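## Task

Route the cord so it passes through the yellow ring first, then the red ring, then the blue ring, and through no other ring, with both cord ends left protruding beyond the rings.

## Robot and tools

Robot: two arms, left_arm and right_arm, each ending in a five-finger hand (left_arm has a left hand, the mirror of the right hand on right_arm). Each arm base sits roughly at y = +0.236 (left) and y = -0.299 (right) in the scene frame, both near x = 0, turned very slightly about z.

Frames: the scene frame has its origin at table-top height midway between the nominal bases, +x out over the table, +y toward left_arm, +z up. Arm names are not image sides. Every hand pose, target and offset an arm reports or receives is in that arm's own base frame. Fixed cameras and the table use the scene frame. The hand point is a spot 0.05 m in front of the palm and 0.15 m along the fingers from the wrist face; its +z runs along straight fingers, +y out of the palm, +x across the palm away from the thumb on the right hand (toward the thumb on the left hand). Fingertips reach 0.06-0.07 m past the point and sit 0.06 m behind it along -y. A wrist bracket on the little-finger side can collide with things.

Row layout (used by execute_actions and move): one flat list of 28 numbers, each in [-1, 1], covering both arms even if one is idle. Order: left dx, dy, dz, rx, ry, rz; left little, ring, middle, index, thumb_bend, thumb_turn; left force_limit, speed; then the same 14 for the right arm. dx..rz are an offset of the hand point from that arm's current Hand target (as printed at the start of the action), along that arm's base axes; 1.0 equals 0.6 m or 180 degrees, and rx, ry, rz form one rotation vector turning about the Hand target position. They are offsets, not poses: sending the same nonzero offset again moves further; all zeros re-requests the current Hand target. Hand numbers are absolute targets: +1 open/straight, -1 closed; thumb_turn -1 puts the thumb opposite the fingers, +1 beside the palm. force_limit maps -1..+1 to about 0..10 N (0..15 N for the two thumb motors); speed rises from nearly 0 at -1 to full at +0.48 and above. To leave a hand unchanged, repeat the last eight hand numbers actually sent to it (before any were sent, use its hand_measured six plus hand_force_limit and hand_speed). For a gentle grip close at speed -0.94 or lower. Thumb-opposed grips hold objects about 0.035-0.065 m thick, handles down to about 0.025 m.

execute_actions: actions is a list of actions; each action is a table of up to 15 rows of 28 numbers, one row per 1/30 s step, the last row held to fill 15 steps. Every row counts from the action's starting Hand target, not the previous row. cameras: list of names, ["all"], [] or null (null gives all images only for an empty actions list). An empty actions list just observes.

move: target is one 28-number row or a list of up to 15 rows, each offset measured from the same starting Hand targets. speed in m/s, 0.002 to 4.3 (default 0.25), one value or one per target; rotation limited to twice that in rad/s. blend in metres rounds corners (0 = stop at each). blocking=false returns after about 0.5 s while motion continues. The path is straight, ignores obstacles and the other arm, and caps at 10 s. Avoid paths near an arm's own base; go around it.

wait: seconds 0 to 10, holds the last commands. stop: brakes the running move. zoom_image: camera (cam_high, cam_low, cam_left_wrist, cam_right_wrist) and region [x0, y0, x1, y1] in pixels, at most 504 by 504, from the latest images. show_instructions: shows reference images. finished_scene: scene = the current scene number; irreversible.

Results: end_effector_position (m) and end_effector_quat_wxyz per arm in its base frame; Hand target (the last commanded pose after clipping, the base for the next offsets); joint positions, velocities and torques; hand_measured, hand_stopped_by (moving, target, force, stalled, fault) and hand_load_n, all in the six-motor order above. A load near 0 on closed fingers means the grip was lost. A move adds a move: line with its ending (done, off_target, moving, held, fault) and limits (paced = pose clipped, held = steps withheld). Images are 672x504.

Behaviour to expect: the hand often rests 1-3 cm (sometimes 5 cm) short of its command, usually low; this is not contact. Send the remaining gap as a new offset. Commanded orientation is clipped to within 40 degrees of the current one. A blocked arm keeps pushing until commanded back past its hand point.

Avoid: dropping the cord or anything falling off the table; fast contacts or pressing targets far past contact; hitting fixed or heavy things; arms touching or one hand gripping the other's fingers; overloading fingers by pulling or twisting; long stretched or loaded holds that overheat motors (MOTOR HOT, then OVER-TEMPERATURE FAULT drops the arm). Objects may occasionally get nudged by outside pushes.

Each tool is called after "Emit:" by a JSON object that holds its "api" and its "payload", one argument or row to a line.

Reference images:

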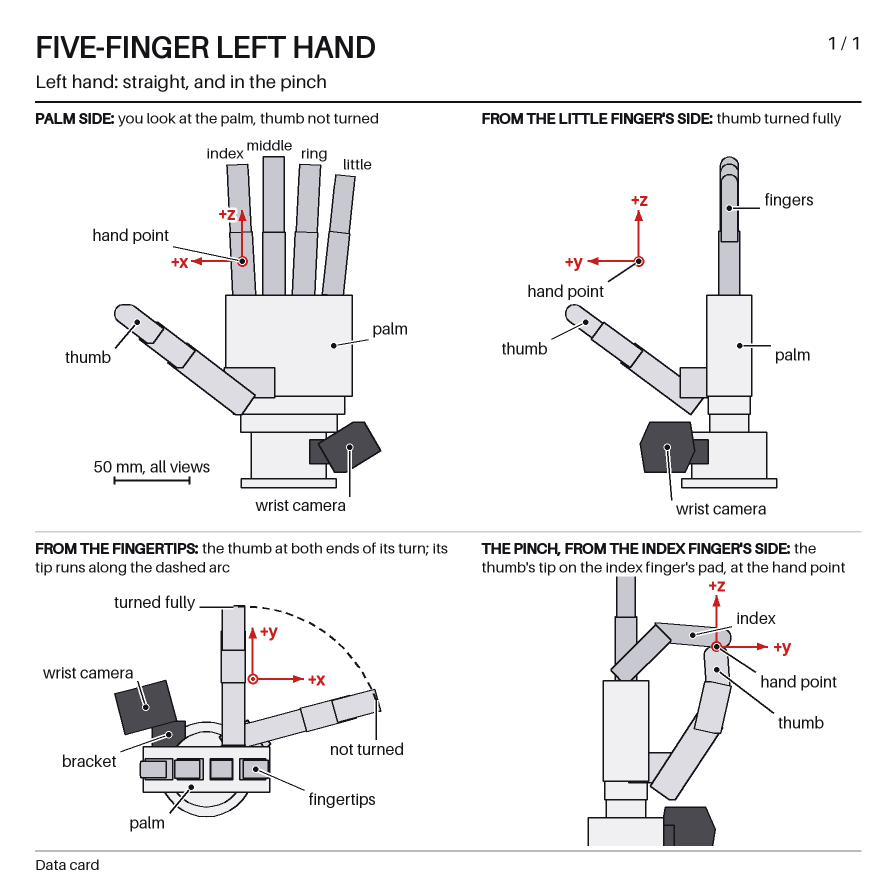

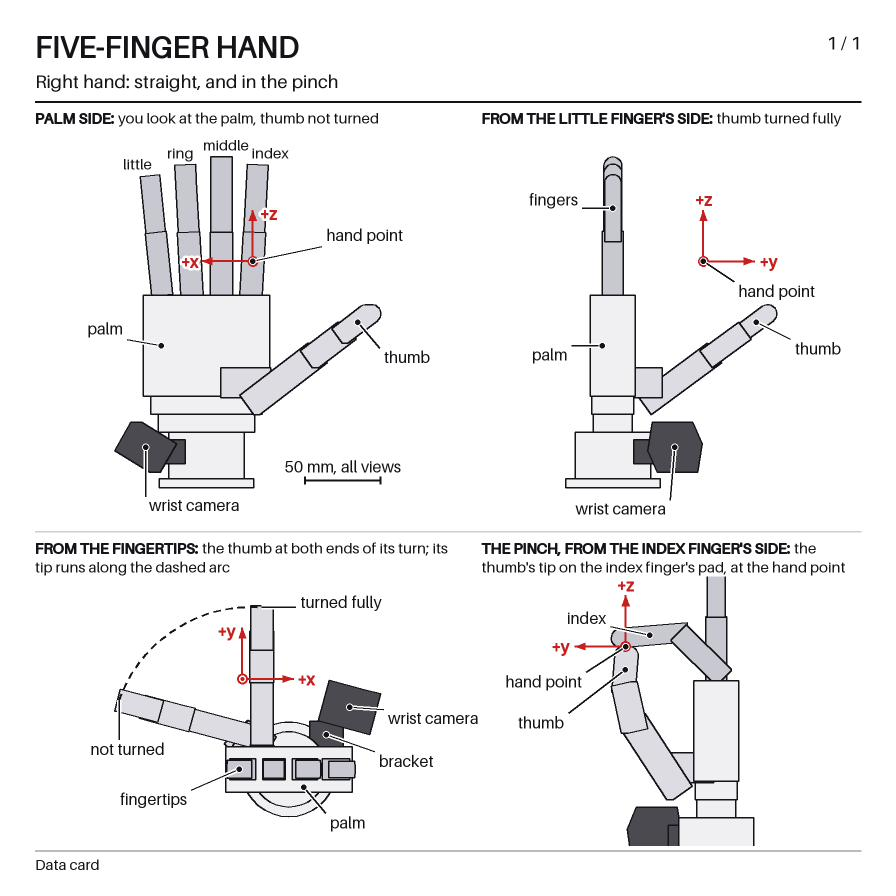

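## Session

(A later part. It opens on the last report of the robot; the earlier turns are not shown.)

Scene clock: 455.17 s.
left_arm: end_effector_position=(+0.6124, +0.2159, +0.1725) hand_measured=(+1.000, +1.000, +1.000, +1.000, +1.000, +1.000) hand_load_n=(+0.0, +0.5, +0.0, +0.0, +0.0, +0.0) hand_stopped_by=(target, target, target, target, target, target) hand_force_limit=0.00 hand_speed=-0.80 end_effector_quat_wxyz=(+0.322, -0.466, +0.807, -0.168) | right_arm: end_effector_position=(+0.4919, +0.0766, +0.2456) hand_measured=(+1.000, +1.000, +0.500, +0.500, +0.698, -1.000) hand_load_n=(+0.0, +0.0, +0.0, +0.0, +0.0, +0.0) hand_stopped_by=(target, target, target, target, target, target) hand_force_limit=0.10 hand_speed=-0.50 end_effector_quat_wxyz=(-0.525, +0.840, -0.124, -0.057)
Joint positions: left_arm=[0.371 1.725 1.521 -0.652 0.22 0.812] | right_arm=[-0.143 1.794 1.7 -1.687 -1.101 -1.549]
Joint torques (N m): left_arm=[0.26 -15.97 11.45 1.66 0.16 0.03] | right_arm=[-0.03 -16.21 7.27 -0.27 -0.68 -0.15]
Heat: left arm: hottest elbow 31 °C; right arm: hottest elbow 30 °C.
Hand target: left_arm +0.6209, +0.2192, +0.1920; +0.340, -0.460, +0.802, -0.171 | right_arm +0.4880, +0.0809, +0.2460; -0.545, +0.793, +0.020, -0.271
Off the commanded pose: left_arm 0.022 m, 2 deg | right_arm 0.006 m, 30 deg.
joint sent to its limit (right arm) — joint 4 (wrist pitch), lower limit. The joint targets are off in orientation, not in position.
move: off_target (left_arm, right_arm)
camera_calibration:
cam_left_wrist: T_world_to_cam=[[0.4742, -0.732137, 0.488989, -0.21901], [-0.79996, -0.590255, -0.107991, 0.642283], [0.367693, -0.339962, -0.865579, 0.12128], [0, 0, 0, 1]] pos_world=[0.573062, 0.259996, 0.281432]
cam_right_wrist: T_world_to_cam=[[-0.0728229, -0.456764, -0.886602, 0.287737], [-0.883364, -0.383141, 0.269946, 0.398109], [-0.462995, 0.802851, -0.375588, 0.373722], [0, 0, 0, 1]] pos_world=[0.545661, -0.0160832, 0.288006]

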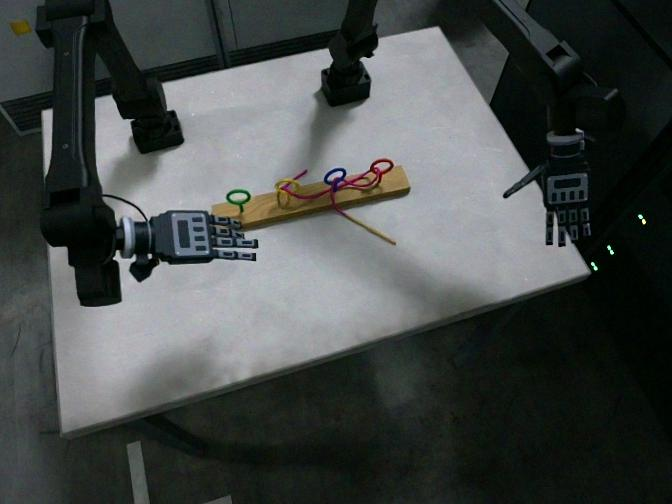

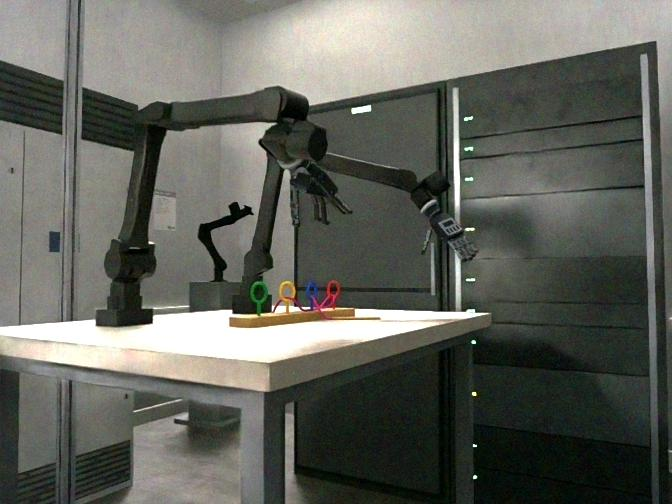

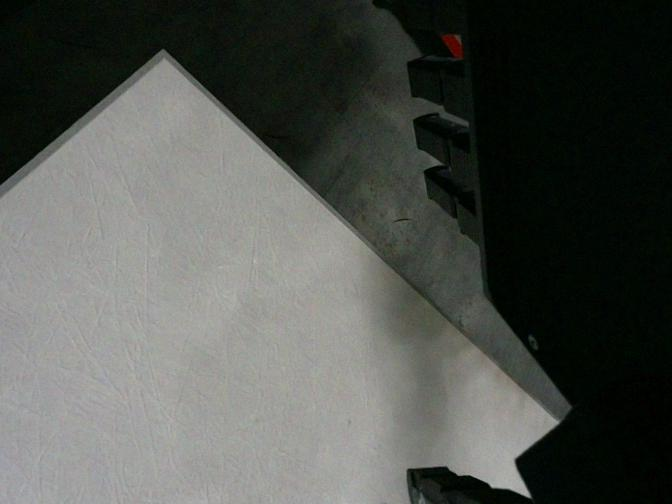

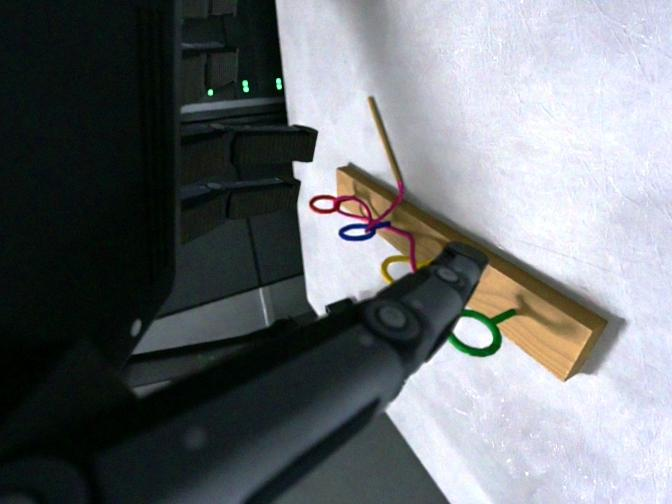

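Emit:
{"api": "zoom_image", "payload": {
  "camera": "cam_high",
  "region": [270, 145, 410, 250]
}}

Emit:
{"api": "zoom_image", "payload": {
  "camera": "cam_low",
  "region": [270, 270, 360, 330]
}}

Emit:
{"api": "zoom_image", "payload": {
  "camera": "cam_right_wrist",
  "region": [300, 80, 480, 300]
}}

Scaled by 3.600 from the camera's 672x504 image, which has a finer 960x720 frame.

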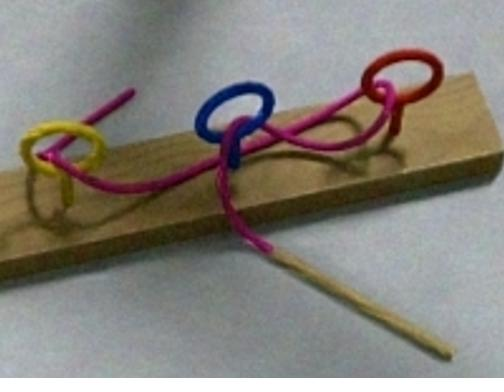

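Scaled by 5.600 from the camera's 672x504 image, which has a finer 960x720 frame.

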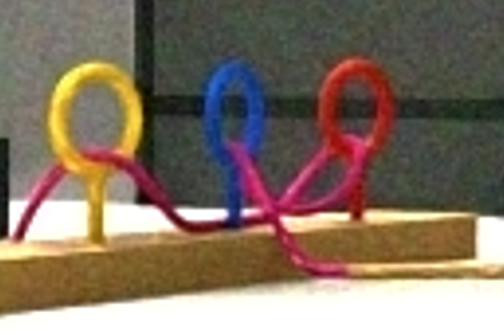

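Scaled by 2.291 from the camera's 672x504 image, which has a finer 960x720 frame.

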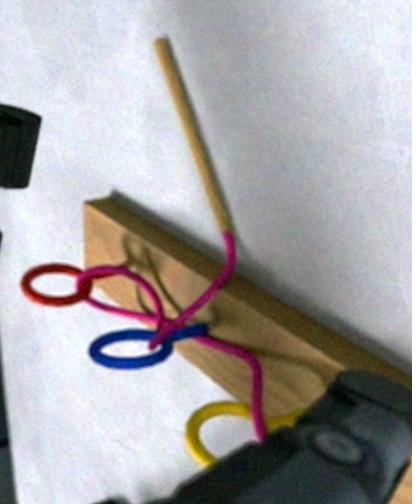

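Emit:
{"api": "finished_scene", "payload": {
  "scene": 2
}}

The scene is finished: the task was done.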